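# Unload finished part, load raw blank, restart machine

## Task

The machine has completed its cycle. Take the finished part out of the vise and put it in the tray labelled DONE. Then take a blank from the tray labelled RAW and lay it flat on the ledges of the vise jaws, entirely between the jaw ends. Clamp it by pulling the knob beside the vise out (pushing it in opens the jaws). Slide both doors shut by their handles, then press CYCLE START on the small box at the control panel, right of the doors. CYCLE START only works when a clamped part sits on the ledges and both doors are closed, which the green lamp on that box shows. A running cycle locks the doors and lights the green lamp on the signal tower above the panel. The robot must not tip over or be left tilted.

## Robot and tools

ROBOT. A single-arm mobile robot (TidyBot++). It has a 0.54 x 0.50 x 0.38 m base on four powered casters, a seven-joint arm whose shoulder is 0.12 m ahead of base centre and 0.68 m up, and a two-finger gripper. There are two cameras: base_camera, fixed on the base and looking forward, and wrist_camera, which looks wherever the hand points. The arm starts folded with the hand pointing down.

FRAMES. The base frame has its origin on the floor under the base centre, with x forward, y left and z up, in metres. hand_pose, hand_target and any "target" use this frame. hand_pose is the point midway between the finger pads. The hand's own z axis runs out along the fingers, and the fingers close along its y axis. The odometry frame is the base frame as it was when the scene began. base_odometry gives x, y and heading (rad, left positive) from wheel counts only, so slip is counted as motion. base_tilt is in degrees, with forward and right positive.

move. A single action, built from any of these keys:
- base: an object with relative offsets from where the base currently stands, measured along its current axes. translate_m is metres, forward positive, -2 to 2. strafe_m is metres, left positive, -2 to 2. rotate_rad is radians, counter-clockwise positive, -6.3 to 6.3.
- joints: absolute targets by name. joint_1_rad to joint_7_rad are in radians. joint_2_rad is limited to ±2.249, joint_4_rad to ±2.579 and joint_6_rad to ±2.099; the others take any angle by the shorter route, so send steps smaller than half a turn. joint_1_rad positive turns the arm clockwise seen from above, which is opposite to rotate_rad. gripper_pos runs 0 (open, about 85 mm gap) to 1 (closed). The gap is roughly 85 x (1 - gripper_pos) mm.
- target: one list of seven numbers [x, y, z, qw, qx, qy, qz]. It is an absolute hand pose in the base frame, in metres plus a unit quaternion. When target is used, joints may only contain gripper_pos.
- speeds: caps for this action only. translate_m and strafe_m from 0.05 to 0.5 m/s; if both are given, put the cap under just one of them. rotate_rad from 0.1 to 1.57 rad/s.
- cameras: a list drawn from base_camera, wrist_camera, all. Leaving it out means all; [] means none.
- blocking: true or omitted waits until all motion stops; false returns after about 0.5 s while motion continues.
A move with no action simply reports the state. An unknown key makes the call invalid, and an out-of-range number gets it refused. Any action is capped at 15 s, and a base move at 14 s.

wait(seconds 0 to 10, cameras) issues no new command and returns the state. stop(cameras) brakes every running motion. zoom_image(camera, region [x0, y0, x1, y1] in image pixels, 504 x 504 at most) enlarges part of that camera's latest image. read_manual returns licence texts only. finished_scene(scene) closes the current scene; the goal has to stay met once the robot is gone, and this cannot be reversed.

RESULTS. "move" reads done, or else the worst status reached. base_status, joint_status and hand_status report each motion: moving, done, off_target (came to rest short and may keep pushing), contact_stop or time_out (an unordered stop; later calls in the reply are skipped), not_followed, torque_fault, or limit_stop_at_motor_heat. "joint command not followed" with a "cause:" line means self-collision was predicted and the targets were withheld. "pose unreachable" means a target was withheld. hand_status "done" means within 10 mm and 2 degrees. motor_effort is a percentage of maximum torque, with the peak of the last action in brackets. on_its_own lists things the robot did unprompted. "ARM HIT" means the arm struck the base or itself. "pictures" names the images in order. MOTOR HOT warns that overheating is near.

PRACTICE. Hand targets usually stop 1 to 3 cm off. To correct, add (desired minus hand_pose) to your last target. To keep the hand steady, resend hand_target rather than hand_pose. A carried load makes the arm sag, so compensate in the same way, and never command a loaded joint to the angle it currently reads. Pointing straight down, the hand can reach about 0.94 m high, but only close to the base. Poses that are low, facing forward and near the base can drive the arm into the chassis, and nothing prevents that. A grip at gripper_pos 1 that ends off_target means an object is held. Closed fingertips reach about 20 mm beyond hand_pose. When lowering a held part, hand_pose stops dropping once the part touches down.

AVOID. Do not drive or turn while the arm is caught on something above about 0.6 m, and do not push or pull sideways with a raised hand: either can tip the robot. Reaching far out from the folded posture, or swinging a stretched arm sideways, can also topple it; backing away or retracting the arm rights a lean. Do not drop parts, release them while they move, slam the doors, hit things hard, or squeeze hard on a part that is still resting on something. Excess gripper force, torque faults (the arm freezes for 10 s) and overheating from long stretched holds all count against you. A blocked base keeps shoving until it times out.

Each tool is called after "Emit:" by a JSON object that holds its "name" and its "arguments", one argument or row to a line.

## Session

Emit:
{"name": "move", "arguments": {

}}

Scene clock: 0.00 s.
base_odometry: x=+0.000 y=+0.000 heading=+0.000
base_tilt: forward=-0.4 right=-0.2
base_status: not commanded
joint_positions: joint_1_rad=+0.045 joint_2_rad=-0.375 joint_3_rad=+3.102 joint_4_rad=-2.539 joint_5_rad=+0.027 joint_6_rad=-0.904 joint_7_rad=+1.550 gripper_pos=+0.000
joint_status: not commanded
motor_effort: joint_1_rad=+1 joint_2_rad=+0 joint_3_rad=+0 joint_4_rad=+14 joint_5_rad=-1 joint_6_rad=+1 joint_7_rad=+1
hand_pose: x=+0.2482 y=-0.0076 z=+0.5873 quat_wxyz=(+0.018, +0.999, -0.006, +0.037) (m; base frame)
hand_target: x=+0.2495 y=-0.0076 z=+0.5880 quat_wxyz=(+0.018, +0.999, -0.006, +0.038) (m; base frame)
hand_status: not commanded
pictures: base_camera, wrist_camera
camera_calibration:
wrist_camera: T_world_to_cam=[[-0.0372747, -0.99837, 0.0432133, -0.0238995], [-0.994254, 0.0327093, -0.101924, 0.367728], [0.100345, -0.0467642, -0.993853, 0.691492], [0, 0, 0, 1]] pos_world=[0.295337, -0.00355157, 0.725755]

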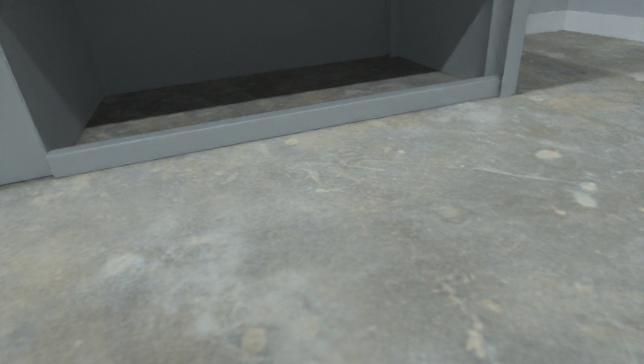

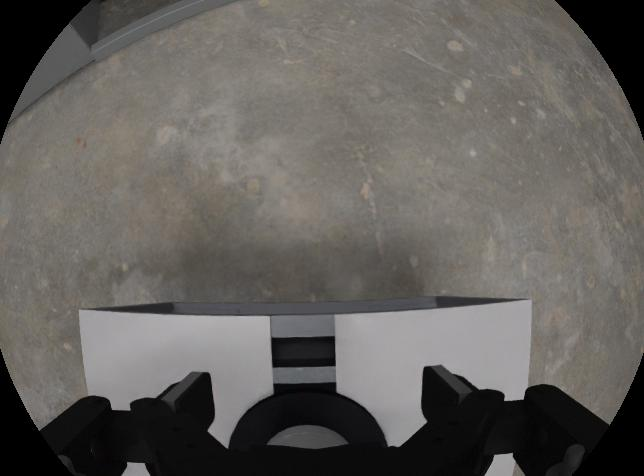

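Emit:
{"name": "move", "arguments": {
  "joints": {"joint_1_rad": 0.0, "joint_2_rad": -0.537, "joint_3_rad": 3.14, "joint_4_rad": -1.66, "joint_5_rad": 0.0, "joint_6_rad": -0.46, "joint_7_rad": 1.571}
}}

Scene clock: 8.57 s.
move: done
base_odometry: x=+0.000 y=+0.000 heading=+0.000
base_tilt: forward=-0.4 right=-0.2
base_status: not commanded
joint_positions: joint_1_rad=+0.015 joint_2_rad=-0.519 joint_3_rad=+3.116 joint_4_rad=-1.678 joint_5_rad=+0.027 joint_6_rad=-0.530 joint_7_rad=+1.550 gripper_pos=+0.000
joint_status: all done
motor_effort: joint_1_rad=+1(2) joint_2_rad=-2(6) joint_3_rad=+1(1) joint_4_rad=+21(21) joint_5_rad=-1(2) joint_6_rad=+8(9) joint_7_rad=+1(2)
hand_pose: x=+0.5073 y=+0.0060 z=+1.1362 quat_wxyz=(+0.008, +0.747, +0.004, +0.664) (m; base frame)
hand_target: x=+0.4984 y=+0.0023 z=+1.1756 quat_wxyz=(+0.000, +0.711, +0.001, +0.703) (m; base frame)
hand_status: not commanded
pictures: base_camera, wrist_camera
camera_calibration:
wrist_camera: T_world_to_cam=[[-0.0176917, -0.999833, -0.00467187, 0.0200863], [-0.0905169, 0.00625505, -0.995875, 1.23824], [0.995738, -0.0171959, -0.0906124, -0.269027], [0, 0, 0, 1]] pos_world=[0.380318, 0.00771149, 1.20885]

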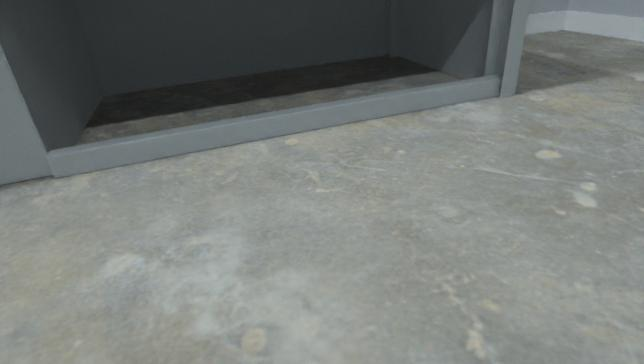

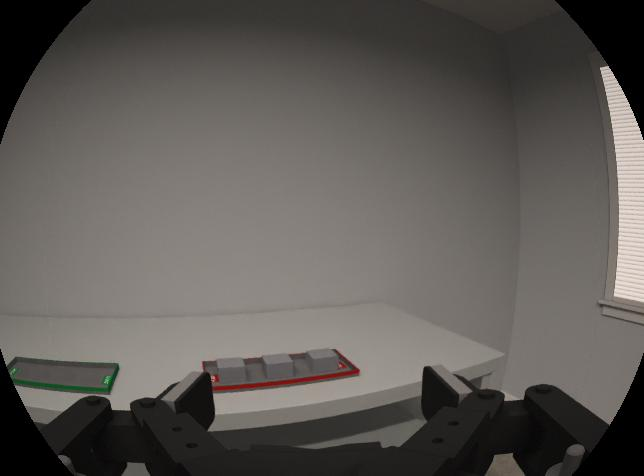

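Emit:
{"name": "zoom_image", "arguments": {
  "camera": "wrist_camera",
  "region": [0, 330, 380, 400]
}}

Scaled by 1.326.

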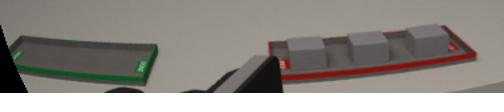

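Emit:
{"name": "move", "arguments": {
  "base": {"rotate_rad": -2.85}
}}

Scene clock: 28.50 s.
move: done
base_odometry: x=+0.000 y=+0.000 heading=-2.849
base_tilt: forward=-0.4 right=-0.2
base_status: done
joint_positions: joint_1_rad=+0.009 joint_2_rad=-0.519 joint_3_rad=+3.124 joint_4_rad=-1.678 joint_5_rad=+0.027 joint_6_rad=-0.526 joint_7_rad=+1.550 gripper_pos=+0.000
joint_status: not commanded
motor_effort: joint_1_rad=+1(2) joint_2_rad=-2(4) joint_3_rad=+1(3) joint_4_rad=+21(22) joint_5_rad=-1(1) joint_6_rad=+8(9) joint_7_rad=+1(1)
hand_pose: x=+0.5075 y=+0.0032 z=+1.1375 quat_wxyz=(+0.007, +0.746, +0.001, +0.666) (m; base frame)
hand_target: x=+0.4984 y=+0.0023 z=+1.1756 quat_wxyz=(+0.000, +0.711, +0.001, +0.703) (m; base frame)
hand_status: not commanded
pictures: base_camera, wrist_camera
camera_calibration:
wrist_camera: T_world_to_cam=[[-0.019745, -0.999765, -0.00898535, 0.0232877], [-0.0864503, 0.0106607, -0.996199, 1.23789], [0.99606, -0.0188931, -0.0866404, -0.27382], [0, 0, 0, 1]] pos_world=[0.380217, 0.00491213, 1.20967]

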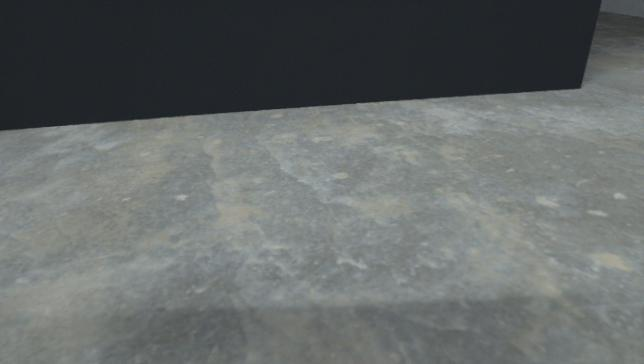

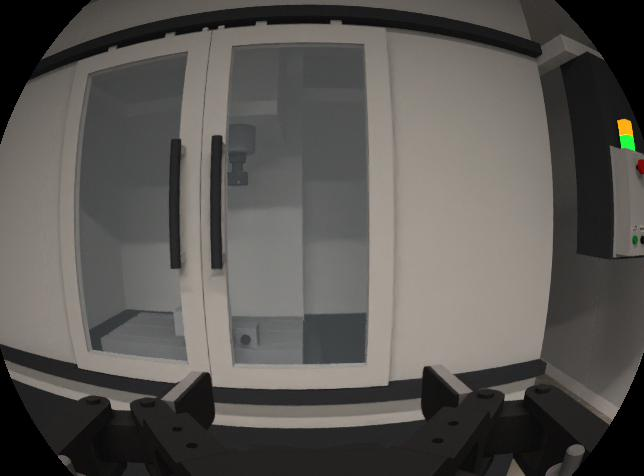

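Emit:
{"name": "zoom_image", "arguments": {
  "camera": "wrist_camera",
  "region": [60, 0, 310, 120]
}}

Emit:
{"name": "zoom_image", "arguments": {
  "camera": "wrist_camera",
  "region": [310, 0, 560, 120]
}}

Emit:
{"name": "zoom_image", "arguments": {
  "camera": "wrist_camera",
  "region": [40, 320, 240, 440]
}}

Emit:
{"name": "zoom_image", "arguments": {
  "camera": "wrist_camera",
  "region": [360, 320, 560, 440]
}}

Scaled by 2.016.

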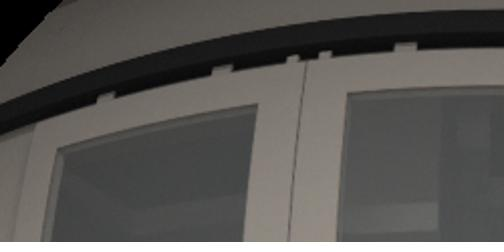

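Scaled by 2.016.

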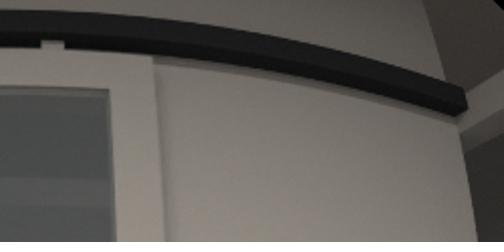

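Scaled by 2.520.

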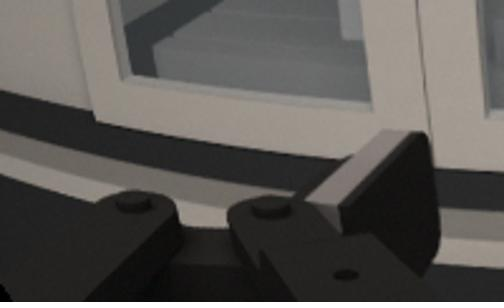

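Scaled by 2.520.

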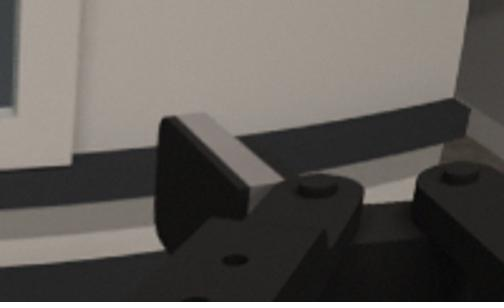

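Emit:
{"name": "move", "arguments": {
  "base": {"translate_m": 0.372, "strafe_m": 0.1925, "rotate_rad": 0.02},
  "joints": {"joint_1_rad": 0.0, "joint_2_rad": -0.23, "joint_3_rad": 3.14, "joint_4_rad": -1.465, "joint_5_rad": 0.0, "joint_6_rad": -0.27, "joint_7_rad": 1.571, "gripper_pos": 0.0}
}}

Scene clock: 88.57 s.
move: done
base_odometry: x=-0.301 y=-0.291 heading=-2.830
base_tilt: forward=-0.3 right=-0.3
base_status: done
joint_positions: joint_1_rad=+0.008 joint_2_rad=-0.218 joint_3_rad=+3.128 joint_4_rad=-1.487 joint_5_rad=+0.027 joint_6_rad=-0.336 joint_7_rad=+1.550 gripper_pos=+0.000
joint_status: all done
motor_effort: joint_1_rad=+1(2) joint_2_rad=-13(20) joint_3_rad=+0(2) joint_4_rad=+21(24) joint_5_rad=-1(1) joint_6_rad=+8(10) joint_7_rad=+1(2)
hand_pose: x=+0.6392 y=+0.0032 z=+1.1754 quat_wxyz=(+0.004, +0.719, +0.002, +0.695) (m; base frame)
hand_target: x=+0.6305 y=+0.0023 z=+1.2155 quat_wxyz=(+0.000, +0.683, +0.001, +0.730) (m; base frame)
hand_status: not commanded
pictures: base_camera, wrist_camera
camera_calibration:
wrist_camera: T_world_to_cam=[[-0.013134, -0.999809, -0.0145027, 0.0284827], [-0.00712677, 0.0145972, -0.999868, 1.2406], [0.999888, -0.0130289, -0.00731712, -0.497388], [0, 0, 0, 1]] pos_world=[0.506548, 0.00388749, 1.23721]

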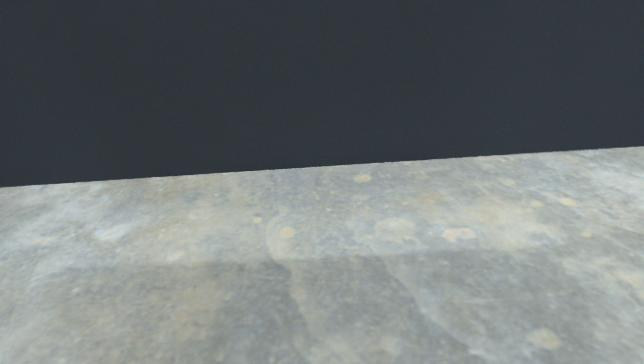

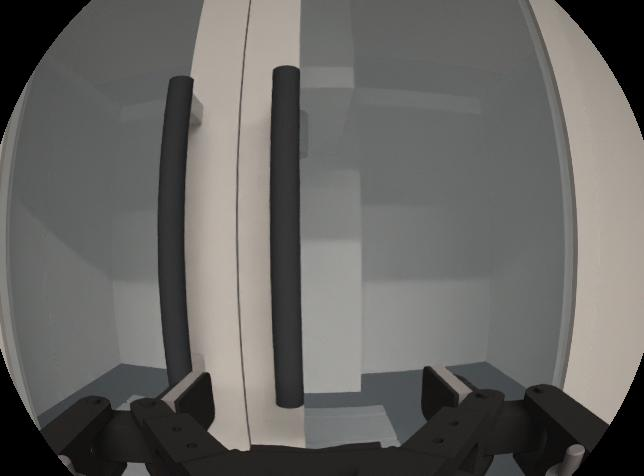

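Emit:
{"name": "zoom_image", "arguments": {
  "camera": "wrist_camera",
  "region": [140, 200, 340, 300]
}}

Scaled by 2.520.

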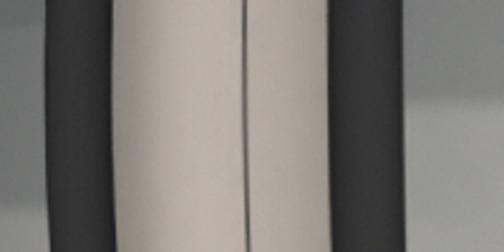

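Emit:
{"name": "move", "arguments": {
  "base": {"translate_m": 0.12, "strafe_m": 0.028},
  "speeds": {"translate_m": 0.25},
  "cameras": ["wrist_camera"]
}}

Emit:
{"name": "zoom_image", "arguments": {
  "camera": "wrist_camera",
  "region": [200, 200, 400, 300]
}}

Scene clock: 109.07 s.
move: done
base_odometry: x=-0.407 y=-0.355 heading=-2.830
base_tilt: forward=-0.3 right=-0.3
base_status: done
joint_positions: joint_1_rad=+0.008 joint_2_rad=-0.222 joint_3_rad=+3.128 joint_4_rad=-1.484 joint_5_rad=+0.027 joint_6_rad=-0.334 joint_7_rad=+1.550 gripper_pos=+0.000
joint_status: not commanded
motor_effort: joint_1_rad=+1(1) joint_2_rad=-13(17) joint_3_rad=+1(1) joint_4_rad=+21(23) joint_5_rad=-1(1) joint_6_rad=+9(9) joint_7_rad=+1(1)
hand_pose: x=+0.6371 y=+0.0032 z=+1.1794 quat_wxyz=(+0.004, +0.716, +0.002, +0.698) (m; base frame)
hand_target: x=+0.6305 y=+0.0023 z=+1.2155 quat_wxyz=(+0.000, +0.683, +0.001, +0.730) (m; base frame)
hand_status: not commanded
pictures: wrist_camera
camera_calibration:
wrist_camera: T_world_to_cam=[[-0.0130071, -0.999809, -0.0146024, 0.0285503], [0.00111074, 0.0145892, -0.999893, 1.23944], [0.999915, -0.0130219, 0.000920769, -0.504965], [0, 0, 0, 1]] pos_world=[0.503916, 0.00388681, 1.24019]

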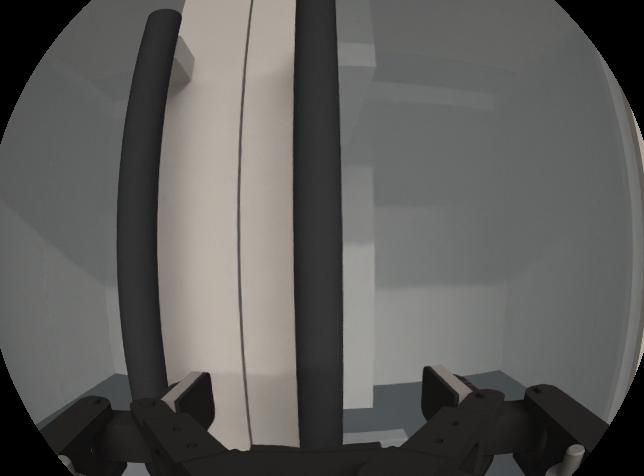

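Scaled by 2.520.

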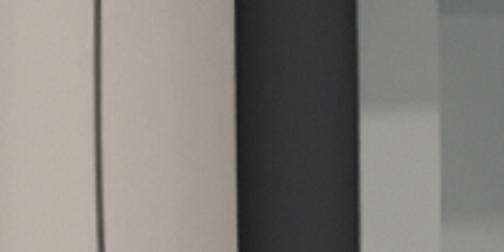

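Emit:
{"name": "move", "arguments": {
  "base": {"translate_m": 0.06},
  "speeds": {"translate_m": 0.15},
  "cameras": ["wrist_camera"]
}}

Emit:
{"name": "zoom_image", "arguments": {
  "camera": "wrist_camera",
  "region": [220, 200, 420, 300]
}}

Scene clock: 114.87 s.
move: done
base_odometry: x=-0.464 y=-0.374 heading=-2.829
base_tilt: forward=-0.4 right=-0.2
base_status: done
joint_positions: joint_1_rad=+0.008 joint_2_rad=-0.225 joint_3_rad=+3.128 joint_4_rad=-1.484 joint_5_rad=+0.027 joint_6_rad=-0.334 joint_7_rad=+1.550 gripper_pos=+0.000
joint_status: not commanded
motor_effort: joint_1_rad=+1(1) joint_2_rad=-13(16) joint_3_rad=+1(1) joint_4_rad=+22(22) joint_5_rad=-1(1) joint_6_rad=+9(9) joint_7_rad=+1(1)
hand_pose: x=+0.6355 y=+0.0032 z=+1.1816 quat_wxyz=(+0.004, +0.715, +0.002, +0.699) (m; base frame)
hand_target: x=+0.6305 y=+0.0023 z=+1.2155 quat_wxyz=(+0.000, +0.683, +0.001, +0.730) (m; base frame)
hand_status: not commanded
pictures: wrist_camera
camera_calibration:
wrist_camera: T_world_to_cam=[[-0.0129273, -0.999809, -0.0146366, 0.0285683], [0.00536054, 0.0145683, -0.99988, 1.23887], [0.999902, -0.0130042, 0.00517119, -0.508404], [0, 0, 0, 1]] pos_world=[0.502082, 0.00390315, 1.24177]

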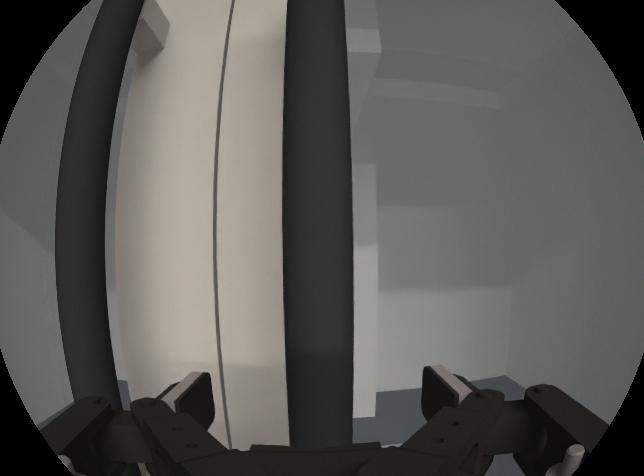

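Scaled by 2.520.

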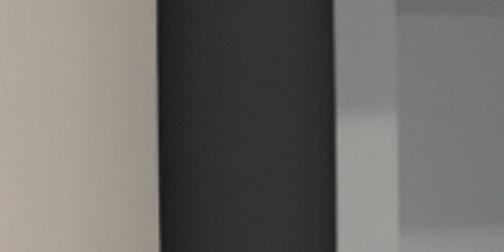

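Emit:
{"name": "move", "arguments": {
  "joints": {"gripper_pos": 0.85},
  "cameras": []
}}

Emit:
{"name": "move", "arguments": {
  "base": {"strafe_m": -0.35},
  "speeds": {"strafe_m": 0.15},
  "cameras": ["wrist_camera"]
}}

Scene clock: 119.17 s.
move: off_target
base_odometry: x=-0.464 y=-0.374 heading=-2.829
base_tilt: forward=-0.3 right=-0.2
base_status: not commanded
joint_positions: joint_1_rad=+0.008 joint_2_rad=-0.226 joint_3_rad=+3.130 joint_4_rad=-1.484 joint_5_rad=+0.027 joint_6_rad=-0.333 joint_7_rad=+1.550 gripper_pos=+0.755
joint_status: gripper_pos off_target (ended at +0.755, target +0.850)
motor_effort: joint_1_rad=+0(2) joint_2_rad=-13(13) joint_3_rad=+0(2) joint_4_rad=+24(25) joint_5_rad=+0(2) joint_6_rad=+11(13) joint_7_rad=+2(2)
hand_pose: x=+0.6351 y=+0.0020 z=+1.1817 quat_wxyz=(+0.004, +0.715, +0.001, +0.700) (m; base frame)
hand_target: x=+0.6305 y=+0.0023 z=+1.2155 quat_wxyz=(+0.000, +0.683, +0.001, +0.730) (m; base frame)
hand_status: not commanded
pictures: none
No camera images: "cameras" was empty.

Scene clock: 122.13 s.
move: done
base_odometry: x=-0.571 y=-0.041 heading=-2.830
base_tilt: forward=-0.3 right=-0.3
base_status: done
joint_positions: joint_1_rad=-0.092 joint_2_rad=-0.195 joint_3_rad=+3.032 joint_4_rad=-1.477 joint_5_rad=+0.008 joint_6_rad=-0.293 joint_7_rad=+1.550 gripper_pos=+0.758
joint_status: not commanded
motor_effort: joint_1_rad=+14(22) joint_2_rad=-20(27) joint_3_rad=+18(25) joint_4_rad=+23(25) joint_5_rad=+4(6) joint_6_rad=+9(12) joint_7_rad=+1(3)
hand_pose: x=+0.6365 y=+0.1162 z=+1.1821 quat_wxyz=(-0.067, +0.705, +0.072, +0.702) (m; base frame)
hand_target: x=+0.6305 y=+0.0023 z=+1.2155 quat_wxyz=(+0.000, +0.683, +0.001, +0.730) (m; base frame)
hand_status: not commanded
pictures: wrist_camera
camera_calibration:
wrist_camera: T_world_to_cam=[[0.186378, -0.982364, -0.0149799, 0.0130894], [0.0187026, 0.0187918, -0.999648, 1.22845], [0.9823, 0.186033, 0.0218751, -0.539589], [0, 0, 0, 1]] pos_world=[0.504623, 0.0901548, 1.24002]

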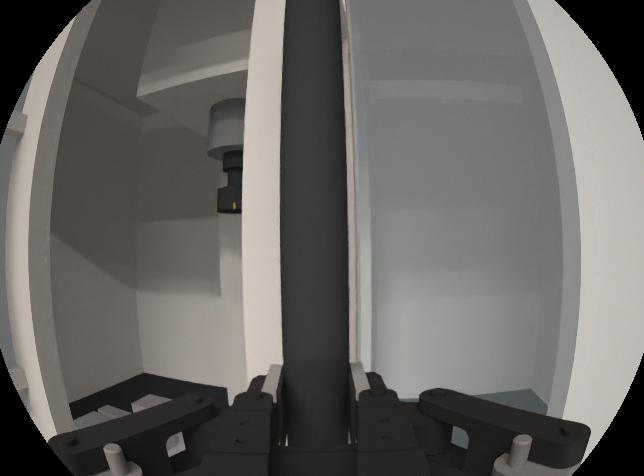

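Emit:
{"name": "move", "arguments": {
  "base": {"strafe_m": -0.03},
  "speeds": {"strafe_m": 0.1},
  "cameras": ["wrist_camera"]
}}

Scene clock: 126.53 s.
move: done
base_odometry: x=-0.580 y=-0.013 heading=-2.830
base_tilt: forward=-0.3 right=-0.3
base_status: done
joint_positions: joint_1_rad=-0.100 joint_2_rad=-0.190 joint_3_rad=+3.023 joint_4_rad=-1.476 joint_5_rad=+0.006 joint_6_rad=-0.285 joint_7_rad=+1.550 gripper_pos=+0.759
joint_status: not commanded
motor_effort: joint_1_rad=+16(22) joint_2_rad=-21(28) joint_3_rad=+19(25) joint_4_rad=+23(25) joint_5_rad=+4(5) joint_6_rad=+8(12) joint_7_rad=+1(2)
hand_pose: x=+0.6368 y=+0.1259 z=+1.1821 quat_wxyz=(-0.073, +0.703, +0.078, +0.703) (m; base frame)
hand_target: x=+0.6305 y=+0.0023 z=+1.2155 quat_wxyz=(+0.000, +0.683, +0.001, +0.730) (m; base frame)
hand_status: not commanded
pictures: wrist_camera
camera_calibration:
wrist_camera: T_world_to_cam=[[0.203076, -0.979048, -0.0150132, 0.0115875], [0.0215575, 0.0197994, -0.999572, 1.22624], [0.978926, 0.202666, 0.0251266, -0.545492], [0, 0, 0, 1]] pos_world=[0.505209, 0.0976185, 1.23959]

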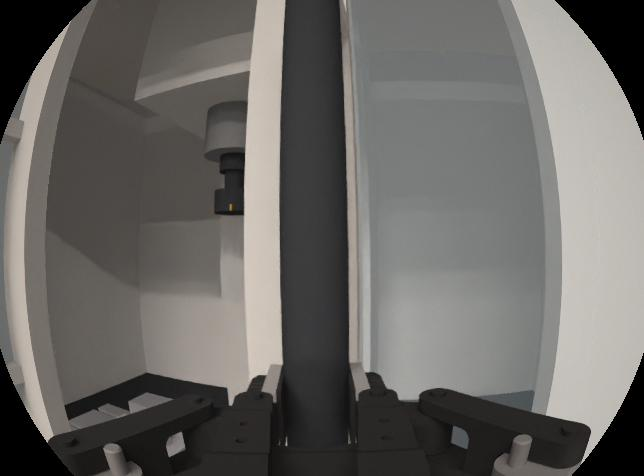

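Emit:
{"name": "move", "arguments": {
  "base": {"strafe_m": 0.11},
  "speeds": {"strafe_m": 0.2},
  "cameras": []
}}

Emit:
{"name": "move", "arguments": {
  "joints": {"gripper_pos": 0.0},
  "cameras": ["wrist_camera"]
}}

Emit:
{"name": "move", "arguments": {
  "base": {"translate_m": -0.1},
  "speeds": {"translate_m": 0.25},
  "cameras": ["wrist_camera"]
}}

Scene clock: 133.40 s.
move: done
base_odometry: x=-0.547 y=-0.117 heading=-2.829
base_tilt: forward=-0.4 right=-0.2
base_status: done
joint_positions: joint_1_rad=-0.008 joint_2_rad=-0.226 joint_3_rad=+3.123 joint_4_rad=-1.507 joint_5_rad=+0.006 joint_6_rad=-0.290 joint_7_rad=+1.550 gripper_pos=+0.759
joint_status: not commanded
motor_effort: joint_1_rad=+2(18) joint_2_rad=-10(21) joint_3_rad=+1(20) joint_4_rad=+30(30) joint_5_rad=-1(4) joint_6_rad=+17(17) joint_7_rad=+0(2)
hand_pose: x=+0.6366 y=+0.0163 z=+1.1821 quat_wxyz=(-0.012, +0.707, +0.005, +0.707) (m; base frame)
hand_target: x=+0.6305 y=+0.0023 z=+1.2155 quat_wxyz=(+0.000, +0.683, +0.001, +0.730) (m; base frame)
hand_status: not commanded
pictures: none
No camera images: "cameras" was empty.

Scene clock: 134.43 s.
move: done
base_odometry: x=-0.547 y=-0.117 heading=-2.829
base_tilt: forward=-0.4 right=-0.2
base_status: not commanded
joint_positions: joint_1_rad=-0.008 joint_2_rad=-0.226 joint_3_rad=+3.123 joint_4_rad=-1.473 joint_5_rad=+0.006 joint_6_rad=-0.280 joint_7_rad=+1.550 gripper_pos=+0.000
joint_status: all done
motor_effort: joint_1_rad=+1(2) joint_2_rad=-13(18) joint_3_rad=+1(1) joint_4_rad=+22(30) joint_5_rad=-1(1) joint_6_rad=+9(18) joint_7_rad=+1(1)
hand_pose: x=+0.6336 y=+0.0162 z=+1.2051 quat_wxyz=(-0.013, +0.692, +0.005, +0.722) (m; base frame)
hand_target: x=+0.6305 y=+0.0023 z=+1.2155 quat_wxyz=(+0.000, +0.683, +0.001, +0.730) (m; base frame)
hand_status: not commanded
pictures: wrist_camera
camera_calibration:
wrist_camera: T_world_to_cam=[[0.0159758, -0.999304, -0.033704, 0.0465309], [0.069288, 0.0347337, -0.996992, 1.21785], [0.997469, 0.0135924, 0.0697947, -0.583207], [0, 0, 0, 1]] pos_world=[0.496605, 0.0121254, 1.25645]

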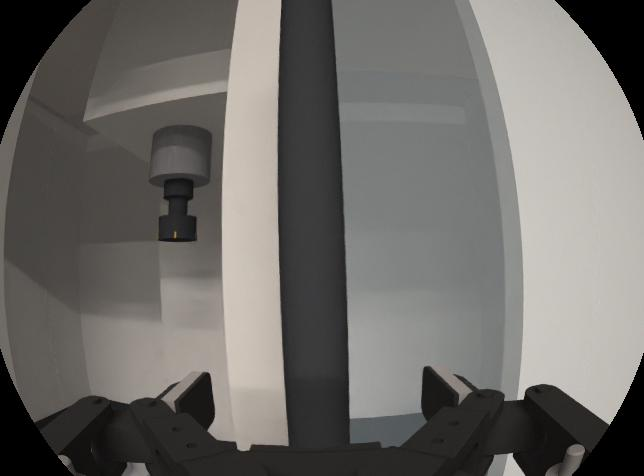

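Scene clock: 135.67 s.
move: done
base_odometry: x=-0.451 y=-0.086 heading=-2.828
base_tilt: forward=-0.4 right=-0.3
base_status: done
joint_positions: joint_1_rad=-0.008 joint_2_rad=-0.235 joint_3_rad=+3.123 joint_4_rad=-1.473 joint_5_rad=+0.006 joint_6_rad=-0.280 joint_7_rad=+1.550 gripper_pos=+0.000
joint_status: not commanded
motor_effort: joint_1_rad=+1(1) joint_2_rad=-12(17) joint_3_rad=+0(1) joint_4_rad=+21(23) joint_5_rad=-1(1) joint_6_rad=+8(9) joint_7_rad=+1(1)
hand_pose: x=+0.6285 y=+0.0161 z=+1.2100 quat_wxyz=(-0.013, +0.688, +0.005, +0.725) (m; base frame)
hand_target: x=+0.6305 y=+0.0023 z=+1.2155 quat_wxyz=(+0.000, +0.683, +0.001, +0.730) (m; base frame)
hand_status: not commanded
pictures: wrist_camera
camera_calibration:
wrist_camera: T_world_to_cam=[[0.0162747, -0.999302, -0.0336328, 0.0464467], [0.0789834, 0.034817, -0.996268, 1.2162], [0.996743, 0.0135575, 0.0794949, -0.589734], [0, 0, 0, 1]] pos_world=[0.490998, 0.0120653, 1.2601]

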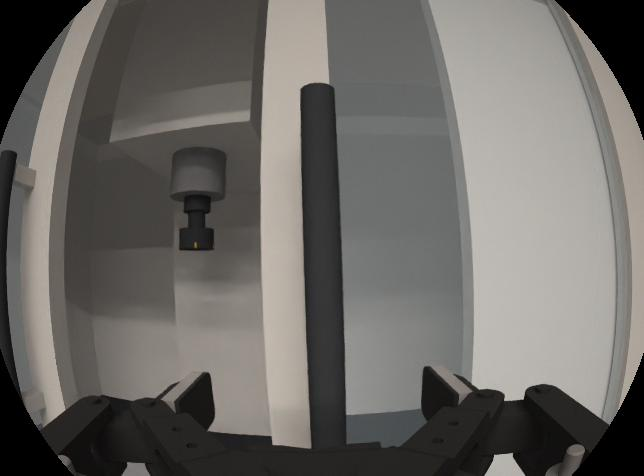

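Emit:
{"name": "move", "arguments": {
  "base": {"strafe_m": 0.365},
  "joints": {"joint_6_rad": -0.39},
  "cameras": ["wrist_camera"]
}}

Emit:
{"name": "zoom_image", "arguments": {
  "camera": "wrist_camera",
  "region": [220, 200, 420, 300]
}}

Scene clock: 145.27 s.
move: done
base_odometry: x=-0.339 y=-0.434 heading=-2.828
base_tilt: forward=-0.4 right=-0.3
base_status: done
joint_positions: joint_1_rad=-0.007 joint_2_rad=-0.234 joint_3_rad=+3.127 joint_4_rad=-1.475 joint_5_rad=+0.006 joint_6_rad=-0.377 joint_7_rad=+1.550 gripper_pos=+0.000
joint_status: all done
motor_effort: joint_1_rad=+1(3) joint_2_rad=-12(15) joint_3_rad=+1(3) joint_4_rad=+21(23) joint_5_rad=-1(1) joint_6_rad=+9(10) joint_7_rad=+1(1)
hand_pose: x=+0.6292 y=+0.0133 z=+1.1784 quat_wxyz=(-0.010, +0.723, +0.003, +0.690) (m; base frame)
hand_target: x=+0.6307 y=+0.0023 z=+1.1782 quat_wxyz=(+0.000, +0.726, +0.001, +0.688) (m; base frame)
hand_status: not commanded
pictures: wrist_camera
camera_calibration:
wrist_camera: T_world_to_cam=[[0.00767472, -0.999412, -0.0334169, 0.0476769], [-0.0202836, 0.0332554, -0.999241, 1.25071], [0.999765, 0.00834671, -0.0200164, -0.472511], [0, 0, 0, 1]] pos_world=[0.497403, 0.00999976, 1.2419]

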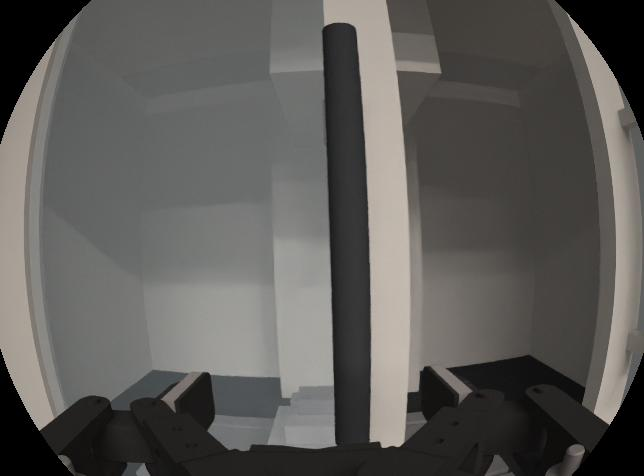

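Scaled by 2.520.

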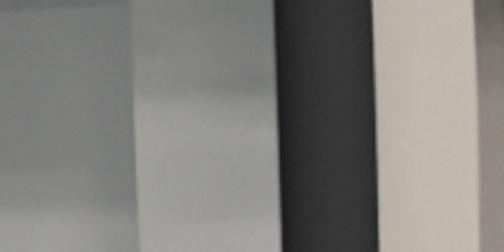

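Emit:
{"name": "move", "arguments": {
  "base": {"translate_m": 0.107, "strafe_m": -0.0205},
  "speeds": {"translate_m": 0.2},
  "cameras": ["wrist_camera"]
}}

Emit:
{"name": "zoom_image", "arguments": {
  "camera": "wrist_camera",
  "region": [220, 200, 420, 400]
}}

Scene clock: 156.00 s.
move: done
base_odometry: x=-0.447 y=-0.448 heading=-2.828
base_tilt: forward=-0.3 right=-0.3
base_status: done
joint_positions: joint_1_rad=-0.007 joint_2_rad=-0.232 joint_3_rad=+3.127 joint_4_rad=-1.475 joint_5_rad=+0.006 joint_6_rad=-0.377 joint_7_rad=+1.550 gripper_pos=+0.000
joint_status: not commanded
motor_effort: joint_1_rad=+1(1) joint_2_rad=-12(15) joint_3_rad=+1(2) joint_4_rad=+21(22) joint_5_rad=-1(1) joint_6_rad=+8(9) joint_7_rad=+1(1)
hand_pose: x=+0.6302 y=+0.0133 z=+1.1774 quat_wxyz=(-0.010, +0.724, +0.003, +0.690) (m; base frame)
hand_target: x=+0.6307 y=+0.0023 z=+1.1782 quat_wxyz=(+0.000, +0.726, +0.001, +0.688) (m; base frame)
hand_status: not commanded
pictures: wrist_camera
camera_calibration:
wrist_camera: T_world_to_cam=[[0.00760696, -0.999412, -0.0334185, 0.047686], [-0.0223097, 0.0332415, -0.999198, 1.25093], [0.999722, 0.00834642, -0.0220437, -0.471124], [0, 0, 0, 1]] pos_world=[0.498538, 0.0100075, 1.24113]

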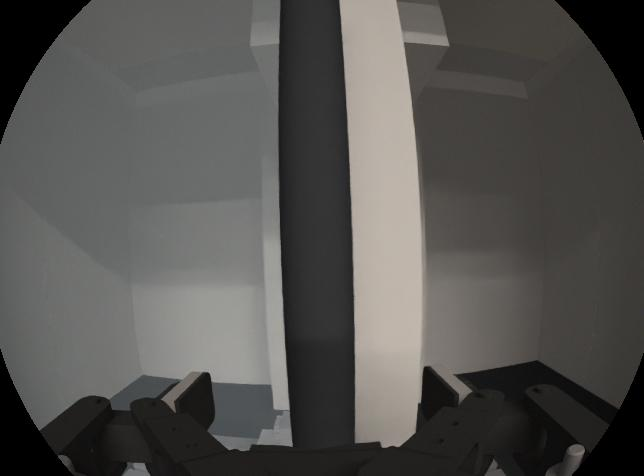

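Scaled by 2.520.

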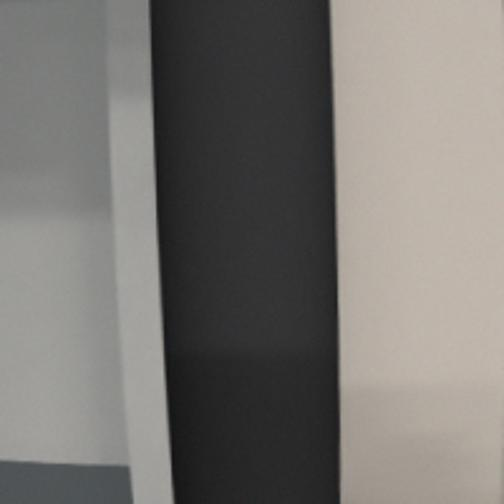

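Emit:
{"name": "move", "arguments": {
  "joints": {"gripper_pos": 0.85},
  "cameras": []
}}

Emit:
{"name": "move", "arguments": {
  "base": {"strafe_m": 0.385},
  "speeds": {"strafe_m": 0.15},
  "cameras": ["wrist_camera"]
}}

Scene clock: 160.50 s.
move: off_target
base_odometry: x=-0.447 y=-0.448 heading=-2.828
base_tilt: forward=-0.3 right=-0.2
base_status: not commanded
joint_positions: joint_1_rad=-0.005 joint_2_rad=-0.233 joint_3_rad=+3.128 joint_4_rad=-1.475 joint_5_rad=+0.006 joint_6_rad=-0.378 joint_7_rad=+1.550 gripper_pos=+0.755
joint_status: gripper_pos off_target (ended at +0.755, target +0.850)
motor_effort: joint_1_rad=+1(3) joint_2_rad=-12(13) joint_3_rad=+1(4) joint_4_rad=+22(24) joint_5_rad=-1(2) joint_6_rad=+9(12) joint_7_rad=+0(1)
hand_pose: x=+0.6299 y=+0.0112 z=+1.1774 quat_wxyz=(-0.009, +0.724, +0.001, +0.690) (m; base frame)
hand_target: x=+0.6307 y=+0.0023 z=+1.1782 quat_wxyz=(+0.000, +0.726, +0.001, +0.688) (m; base frame)
hand_status: not commanded
pictures: none
No camera images: "cameras" was empty.

Scene clock: 163.70 s.
move: done
base_odometry: x=-0.328 y=-0.814 heading=-2.827
base_tilt: forward=-0.4 right=-0.2
base_status: done
joint_positions: joint_1_rad=+0.095 joint_2_rad=-0.217 joint_3_rad=+3.251 joint_4_rad=-1.461 joint_5_rad=+0.012 joint_6_rad=-0.377 joint_7_rad=+1.550 gripper_pos=+0.755
joint_status: not commanded
motor_effort: joint_1_rad=-14(20) joint_2_rad=-12(23) joint_3_rad=-18(26) joint_4_rad=+21(24) joint_5_rad=-8(10) joint_6_rad=+9(11) joint_7_rad=-1(2)
hand_pose: x=+0.6261 y=-0.1158 z=+1.1774 quat_wxyz=(+0.059, +0.720, -0.086, +0.686) (m; base frame)
hand_target: x=+0.6307 y=+0.0023 z=+1.1782 quat_wxyz=(+0.000, +0.726, +0.001, +0.688) (m; base frame)
hand_status: not commanded
pictures: wrist_camera
camera_calibration:
wrist_camera: T_world_to_cam=[[-0.215829, -0.974856, -0.0554483, 0.0873886], [-0.0129081, 0.0596303, -0.998137, 1.25102], [0.976346, -0.214711, -0.0254535, -0.473057], [0, 0, 0, 1]] pos_world=[0.496877, -0.0909781, 1.24149]

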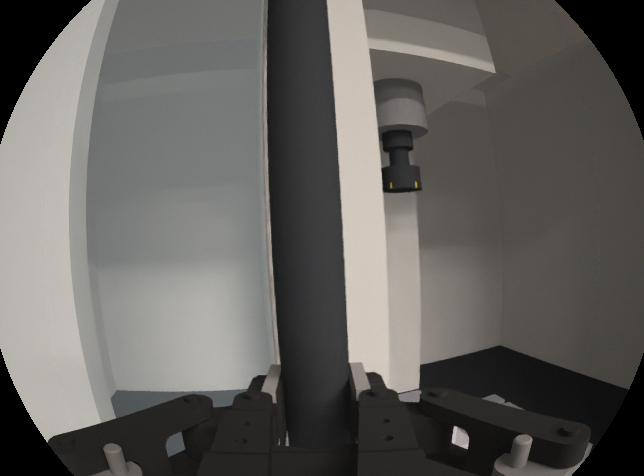

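Emit:
{"name": "move", "arguments": {
  "base": {"strafe_m": -0.11},
  "speeds": {"strafe_m": 0.2},
  "cameras": []
}}

Emit:
{"name": "move", "arguments": {
  "joints": {"gripper_pos": 0.0},
  "cameras": []
}}

Emit:
{"name": "move", "arguments": {
  "base": {"translate_m": -0.12},
  "speeds": {"translate_m": 0.25},
  "cameras": ["wrist_camera"]
}}

Scene clock: 189.10 s.
move: done
base_odometry: x=-0.362 y=-0.709 heading=-2.827
base_tilt: forward=-0.4 right=-0.2
base_status: done
joint_positions: joint_1_rad=+0.007 joint_2_rad=-0.240 joint_3_rad=+3.152 joint_4_rad=-1.479 joint_5_rad=+0.012 joint_6_rad=-0.383 joint_7_rad=+1.550 gripper_pos=+0.756
joint_status: not commanded
motor_effort: joint_1_rad=+0(16) joint_2_rad=-9(12) joint_3_rad=+0(19) joint_4_rad=+23(26) joint_5_rad=-1(8) joint_6_rad=+10(14) joint_7_rad=+1(1)
hand_pose: x=+0.6269 y=-0.0101 z=+1.1773 quat_wxyz=(+0.003, +0.725, -0.012, +0.689) (m; base frame)
hand_target: x=+0.6307 y=+0.0023 z=+1.1782 quat_wxyz=(+0.000, +0.726, +0.001, +0.688) (m; base frame)
hand_status: not commanded
pictures: none
No camera images: "cameras" was empty.

Scene clock: 190.13 s.
move: done
base_odometry: x=-0.362 y=-0.709 heading=-2.827
base_tilt: forward=-0.3 right=-0.3
base_status: not commanded
joint_positions: joint_1_rad=+0.007 joint_2_rad=-0.240 joint_3_rad=+3.152 joint_4_rad=-1.479 joint_5_rad=+0.012 joint_6_rad=-0.383 joint_7_rad=+1.550 gripper_pos=+0.000
joint_status: all done
motor_effort: joint_1_rad=+1(1) joint_2_rad=-12(13) joint_3_rad=+0(1) joint_4_rad=+21(23) joint_5_rad=-1(2) joint_6_rad=+8(11) joint_7_rad=+1(1)
hand_pose: x=+0.6272 y=-0.0101 z=+1.1770 quat_wxyz=(+0.003, +0.725, -0.012, +0.689) (m; base frame)
hand_target: x=+0.6307 y=+0.0023 z=+1.1782 quat_wxyz=(+0.000, +0.726, +0.001, +0.688) (m; base frame)
hand_status: not commanded
pictures: none
No camera images: "cameras" was empty.

Scene clock: 191.47 s.
move: done
base_odometry: x=-0.248 y=-0.672 heading=-2.827
base_tilt: forward=-0.4 right=-0.2
base_status: done
joint_positions: joint_1_rad=+0.007 joint_2_rad=-0.241 joint_3_rad=+3.152 joint_4_rad=-1.479 joint_5_rad=+0.012 joint_6_rad=-0.383 joint_7_rad=+1.550 gripper_pos=+0.000
joint_status: not commanded
motor_effort: joint_1_rad=+1(2) joint_2_rad=-12(16) joint_3_rad=+0(1) joint_4_rad=+21(22) joint_5_rad=-1(1) joint_6_rad=+9(9) joint_7_rad=+1(1)
hand_pose: x=+0.6266 y=-0.0099 z=+1.1776 quat_wxyz=(+0.003, +0.724, -0.012, +0.689) (m; base frame)
hand_target: x=+0.6307 y=+0.0023 z=+1.1782 quat_wxyz=(+0.000, +0.726, +0.001, +0.688) (m; base frame)
hand_status: not commanded
pictures: wrist_camera
camera_calibration:
wrist_camera: T_world_to_cam=[[-0.0326371, -0.998868, -0.0345918, 0.0511187], [-0.0221816, 0.0353256, -0.99913, 1.25171], [0.999221, -0.0318414, -0.0233094, -0.4659], [0, 0, 0, 1]] pos_world=[0.49497, -0.00799141, 1.24153]

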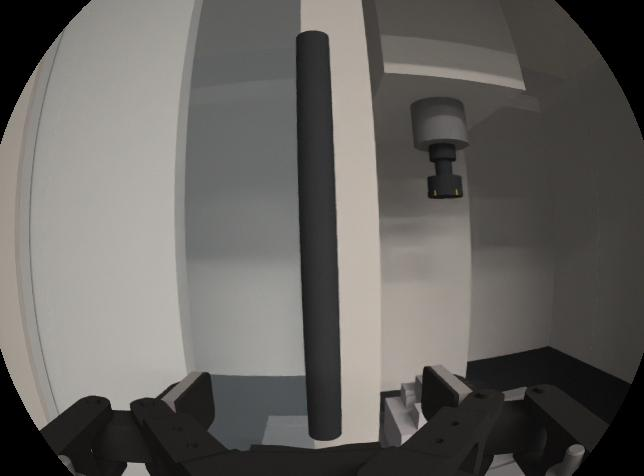

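Emit:
{"name": "move", "arguments": {
  "base": {"strafe_m": -0.40, "rotate_rad": 0.005},
  "joints": {"joint_1_rad": 0.0, "joint_2_rad": -0.175, "joint_3_rad": 3.142, "joint_4_rad": -1.723, "joint_5_rad": 0.0, "joint_6_rad": -0.55, "joint_7_rad": 1.571},
  "cameras": ["wrist_camera"]
}}

Scene clock: 203.43 s.
move: done
base_odometry: x=-0.372 y=-0.291 heading=-2.823
base_tilt: forward=-0.4 right=-0.2
base_status: done
joint_positions: joint_1_rad=+0.005 joint_2_rad=-0.186 joint_3_rad=+3.150 joint_4_rad=-1.727 joint_5_rad=+0.012 joint_6_rad=-0.498 joint_7_rad=+1.550 gripper_pos=+0.000
joint_status: all done
motor_effort: joint_1_rad=+1(2) joint_2_rad=-15(17) joint_3_rad=+0(3) joint_4_rad=+22(24) joint_5_rad=-1(2) joint_6_rad=+7(10) joint_7_rad=+1(1)
hand_pose: x=+0.6332 y=-0.0074 z=+0.9643 quat_wxyz=(+0.002, +0.852, -0.012, +0.524) (m; base frame)
hand_target: x=+0.6290 y=+0.0011 z=+0.9467 quat_wxyz=(+0.000, +0.867, +0.000, +0.498) (m; base frame)
hand_status: not commanded
pictures: wrist_camera
camera_calibration:
wrist_camera: T_world_to_cam=[[-0.0414515, -0.998843, -0.0243852, 0.0422072], [-0.425985, 0.0397444, -0.903857, 1.20247], [0.90378, -0.0270784, -0.42714, -0.0274793], [0, 0, 0, 1]] pos_world=[0.538818, -0.00637703, 1.07615]

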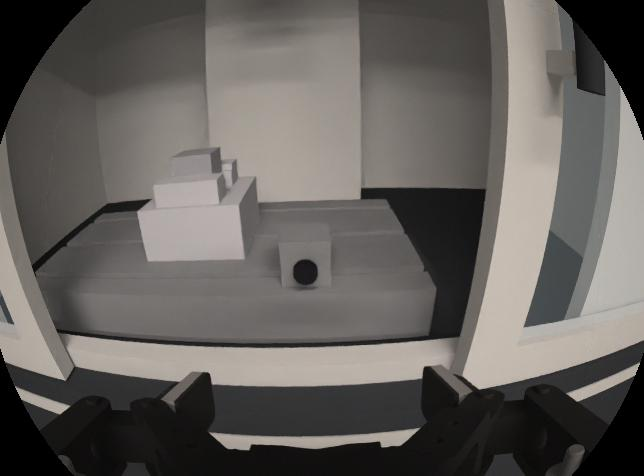

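Emit:
{"name": "zoom_image", "arguments": {
  "camera": "wrist_camera",
  "region": [120, 130, 360, 310]
}}

Emit:
{"name": "move", "arguments": {
  "base": {"translate_m": 0.225, "strafe_m": 0.009},
  "speeds": {"translate_m": 0.25},
  "joints": {"gripper_pos": 1.0},
  "cameras": ["wrist_camera"]
}}

Scaled by 2.100.

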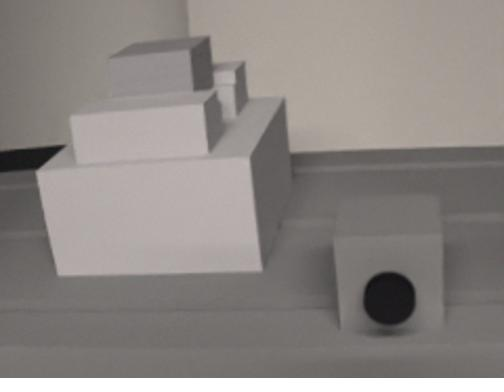

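Scene clock: 219.03 s.
move: done
base_odometry: x=-0.583 y=-0.370 heading=-2.823
base_tilt: forward=-0.3 right=-0.2
base_status: done
joint_positions: joint_1_rad=+0.005 joint_2_rad=-0.182 joint_3_rad=+3.150 joint_4_rad=-1.727 joint_5_rad=+0.012 joint_6_rad=-0.499 joint_7_rad=+1.550 gripper_pos=+0.999
joint_status: all done
motor_effort: joint_1_rad=+1(1) joint_2_rad=-15(18) joint_3_rad=+0(1) joint_4_rad=+22(23) joint_5_rad=-1(1) joint_6_rad=+7(8) joint_7_rad=+1(1)
hand_pose: x=+0.6343 y=-0.0074 z=+0.9618 quat_wxyz=(+0.002, +0.853, -0.012, +0.522) (m; base frame)
hand_target: x=+0.6290 y=+0.0011 z=+0.9467 quat_wxyz=(+0.000, +0.867, +0.000, +0.498) (m; base frame)
hand_status: not commanded
pictures: wrist_camera
camera_calibration:
wrist_camera: T_world_to_cam=[[-0.0415892, -0.998842, -0.0241999, 0.0420938], [-0.430762, 0.0397795, -0.901588, 1.20152], [0.901507, -0.0270719, -0.431918, -0.0235099], [0, 0, 0, 1]] pos_world=[0.540513, -0.00638717, 1.07414]

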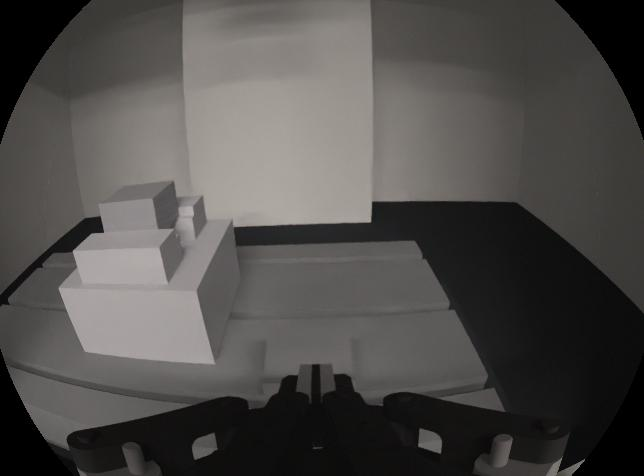

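Emit:
{"name": "move", "arguments": {
  "base": {"translate_m": 0.014},
  "speeds": {"translate_m": 0.2},
  "joints": {"joint_2_rad": -0.142, "joint_4_rad": -1.985, "joint_6_rad": -0.16},
  "cameras": ["wrist_camera"]
}}

Emit:
{"name": "zoom_image", "arguments": {
  "camera": "wrist_camera",
  "region": [220, 230, 420, 430]
}}

Scene clock: 229.83 s.
move: done
base_odometry: x=-0.596 y=-0.375 heading=-2.823
base_tilt: forward=-0.4 right=-0.2
base_status: done
joint_positions: joint_1_rad=+0.005 joint_2_rad=-0.163 joint_3_rad=+3.150 joint_4_rad=-1.981 joint_5_rad=+0.012 joint_6_rad=-0.228 joint_7_rad=+1.550 gripper_pos=+0.999
joint_status: all done
motor_effort: joint_1_rad=+1(1) joint_2_rad=-15(18) joint_3_rad=+0(1) joint_4_rad=+21(23) joint_5_rad=-1(1) joint_6_rad=+7(9) joint_7_rad=+1(1)
hand_pose: x=+0.6323 y=-0.0064 z=+0.8774 quat_wxyz=(+0.001, +0.854, -0.011, +0.521) (m; base frame)
hand_target: x=+0.6449 y=+0.0011 z=+0.8834 quat_wxyz=(+0.000, +0.842, +0.000, +0.539) (m; base frame)
hand_status: not commanded
pictures: wrist_camera
camera_calibration:
wrist_camera: T_world_to_cam=[[-0.0385769, -0.998959, -0.0243388, 0.0392529], [-0.432817, 0.0386578, -0.900653, 1.12505], [0.900656, -0.0242102, -0.433858, -0.0558737], [0, 0, 0, 1]] pos_world=[0.53878, -0.00563281, 0.989998]

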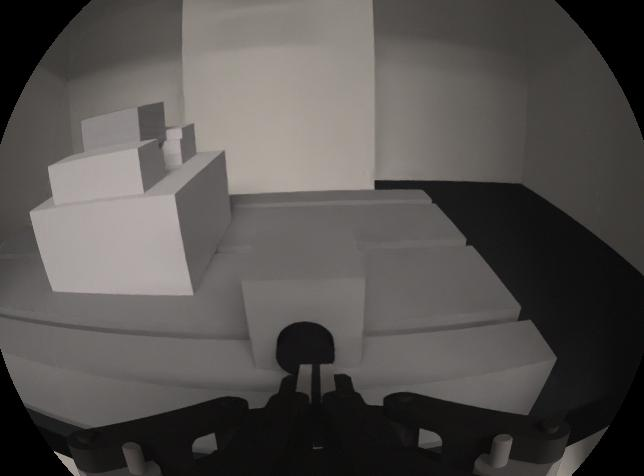

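Scaled by 2.520.

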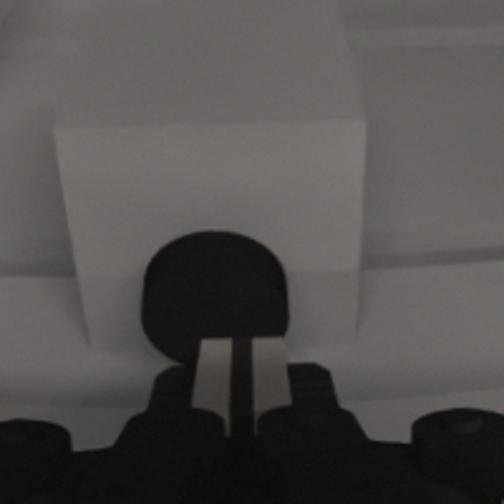

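Emit:
{"name": "move", "arguments": {
  "base": {"translate_m": 0.01, "strafe_m": 0.0065},
  "speeds": {"translate_m": 0.1},
  "joints": {"joint_2_rad": -0.12},
  "cameras": ["wrist_camera"]
}}

Emit:
{"name": "zoom_image", "arguments": {
  "camera": "wrist_camera",
  "region": [220, 230, 420, 430]
}}

Scene clock: 235.83 s.
move: done
base_odometry: x=-0.604 y=-0.384 heading=-2.823
base_tilt: forward=-0.3 right=-0.3
base_status: done
joint_positions: joint_1_rad=+0.004 joint_2_rad=-0.136 joint_3_rad=+3.149 joint_4_rad=-1.984 joint_5_rad=+0.012 joint_6_rad=-0.223 joint_7_rad=+1.550 gripper_pos=+0.999
joint_status: all done
motor_effort: joint_1_rad=+1(2) joint_2_rad=-16(17) joint_3_rad=+0(2) joint_4_rad=+21(22) joint_5_rad=-1(1) joint_6_rad=+7(8) joint_7_rad=+1(1)
hand_pose: x=+0.6375 y=-0.0060 z=+0.8629 quat_wxyz=(+0.001, +0.860, -0.010, +0.510) (m; base frame)
hand_target: x=+0.6492 y=+0.0011 z=+0.8718 quat_wxyz=(+0.000, +0.848, +0.000, +0.530) (m; base frame)
hand_status: not commanded
pictures: wrist_camera
camera_calibration:
wrist_camera: T_world_to_cam=[[-0.0383756, -0.998988, -0.0234706, 0.0386079], [-0.455768, 0.0384009, -0.88927, 1.11899], [0.889271, -0.0234291, -0.456781, -0.0397978], [0, 0, 0, 1]] pos_world=[0.546874, -0.00533392, 0.977812]

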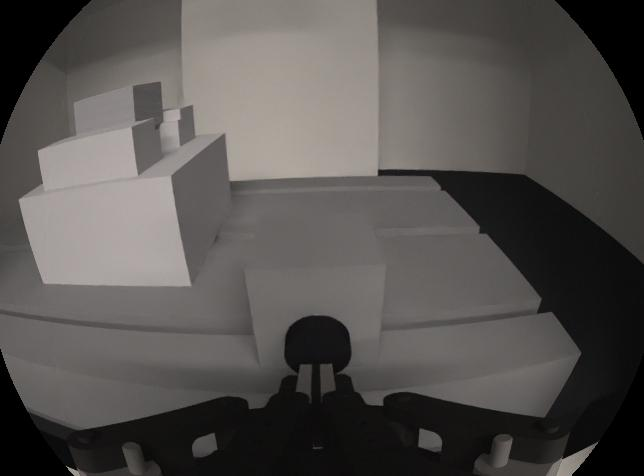

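Scaled by 2.520.

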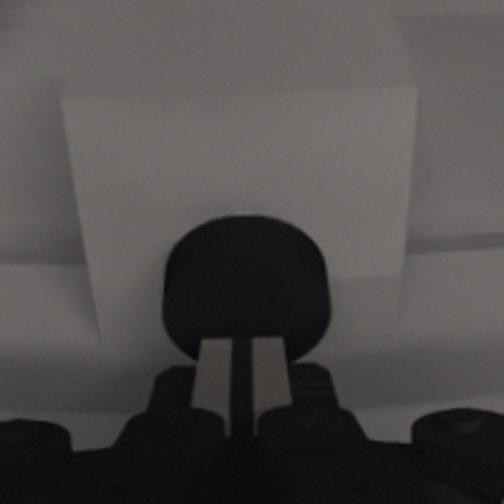

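Emit:
{"name": "move", "arguments": {
  "base": {"translate_m": 0.03},
  "speeds": {"translate_m": 0.06},
  "cameras": ["wrist_camera"]
}}

Emit:
{"name": "zoom_image", "arguments": {
  "camera": "wrist_camera",
  "region": [220, 180, 420, 380]
}}

Scene clock: 240.37 s.
move: done
base_odometry: x=-0.632 y=-0.394 heading=-2.823
base_tilt: forward=-0.4 right=-0.2
base_status: done
joint_positions: joint_1_rad=+0.005 joint_2_rad=-0.178 joint_3_rad=+3.149 joint_4_rad=-2.023 joint_5_rad=+0.012 joint_6_rad=-0.224 joint_7_rad=+1.550 gripper_pos=+0.999
joint_status: not commanded
motor_effort: joint_1_rad=-1(2) joint_2_rad=-3(16) joint_3_rad=-1(2) joint_4_rad=+27(30) joint_5_rad=-1(1) joint_6_rad=+14(18) joint_7_rad=+1(1)
hand_pose: x=+0.6206 y=-0.0060 z=+0.8623 quat_wxyz=(+0.001, +0.859, -0.011, +0.511) (m; base frame)
hand_target: x=+0.6492 y=+0.0011 z=+0.8718 quat_wxyz=(+0.000, +0.848, +0.000, +0.530) (m; base frame)
hand_status: not commanded
pictures: wrist_camera
camera_calibration:
wrist_camera: T_world_to_cam=[[-0.038717, -0.998964, -0.0238962, 0.0384598], [-0.452572, 0.0388511, -0.890881, 1.11015], [0.890887, -0.0236775, -0.453607, -0.0287997], [0, 0, 0, 1]] pos_world=[0.529567, -0.00539242, 0.976864]

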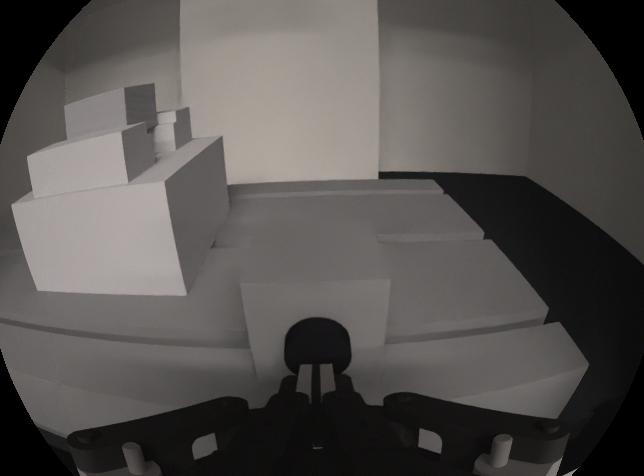

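Scaled by 2.520.

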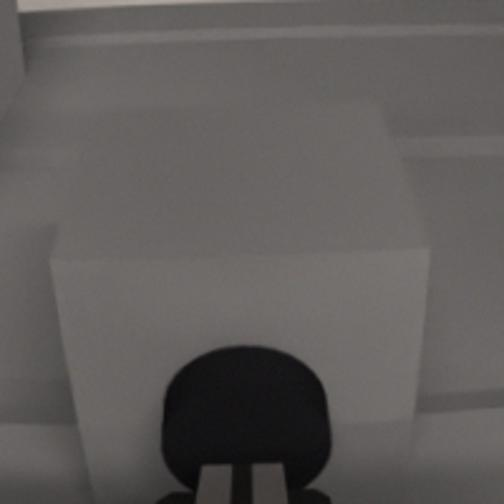

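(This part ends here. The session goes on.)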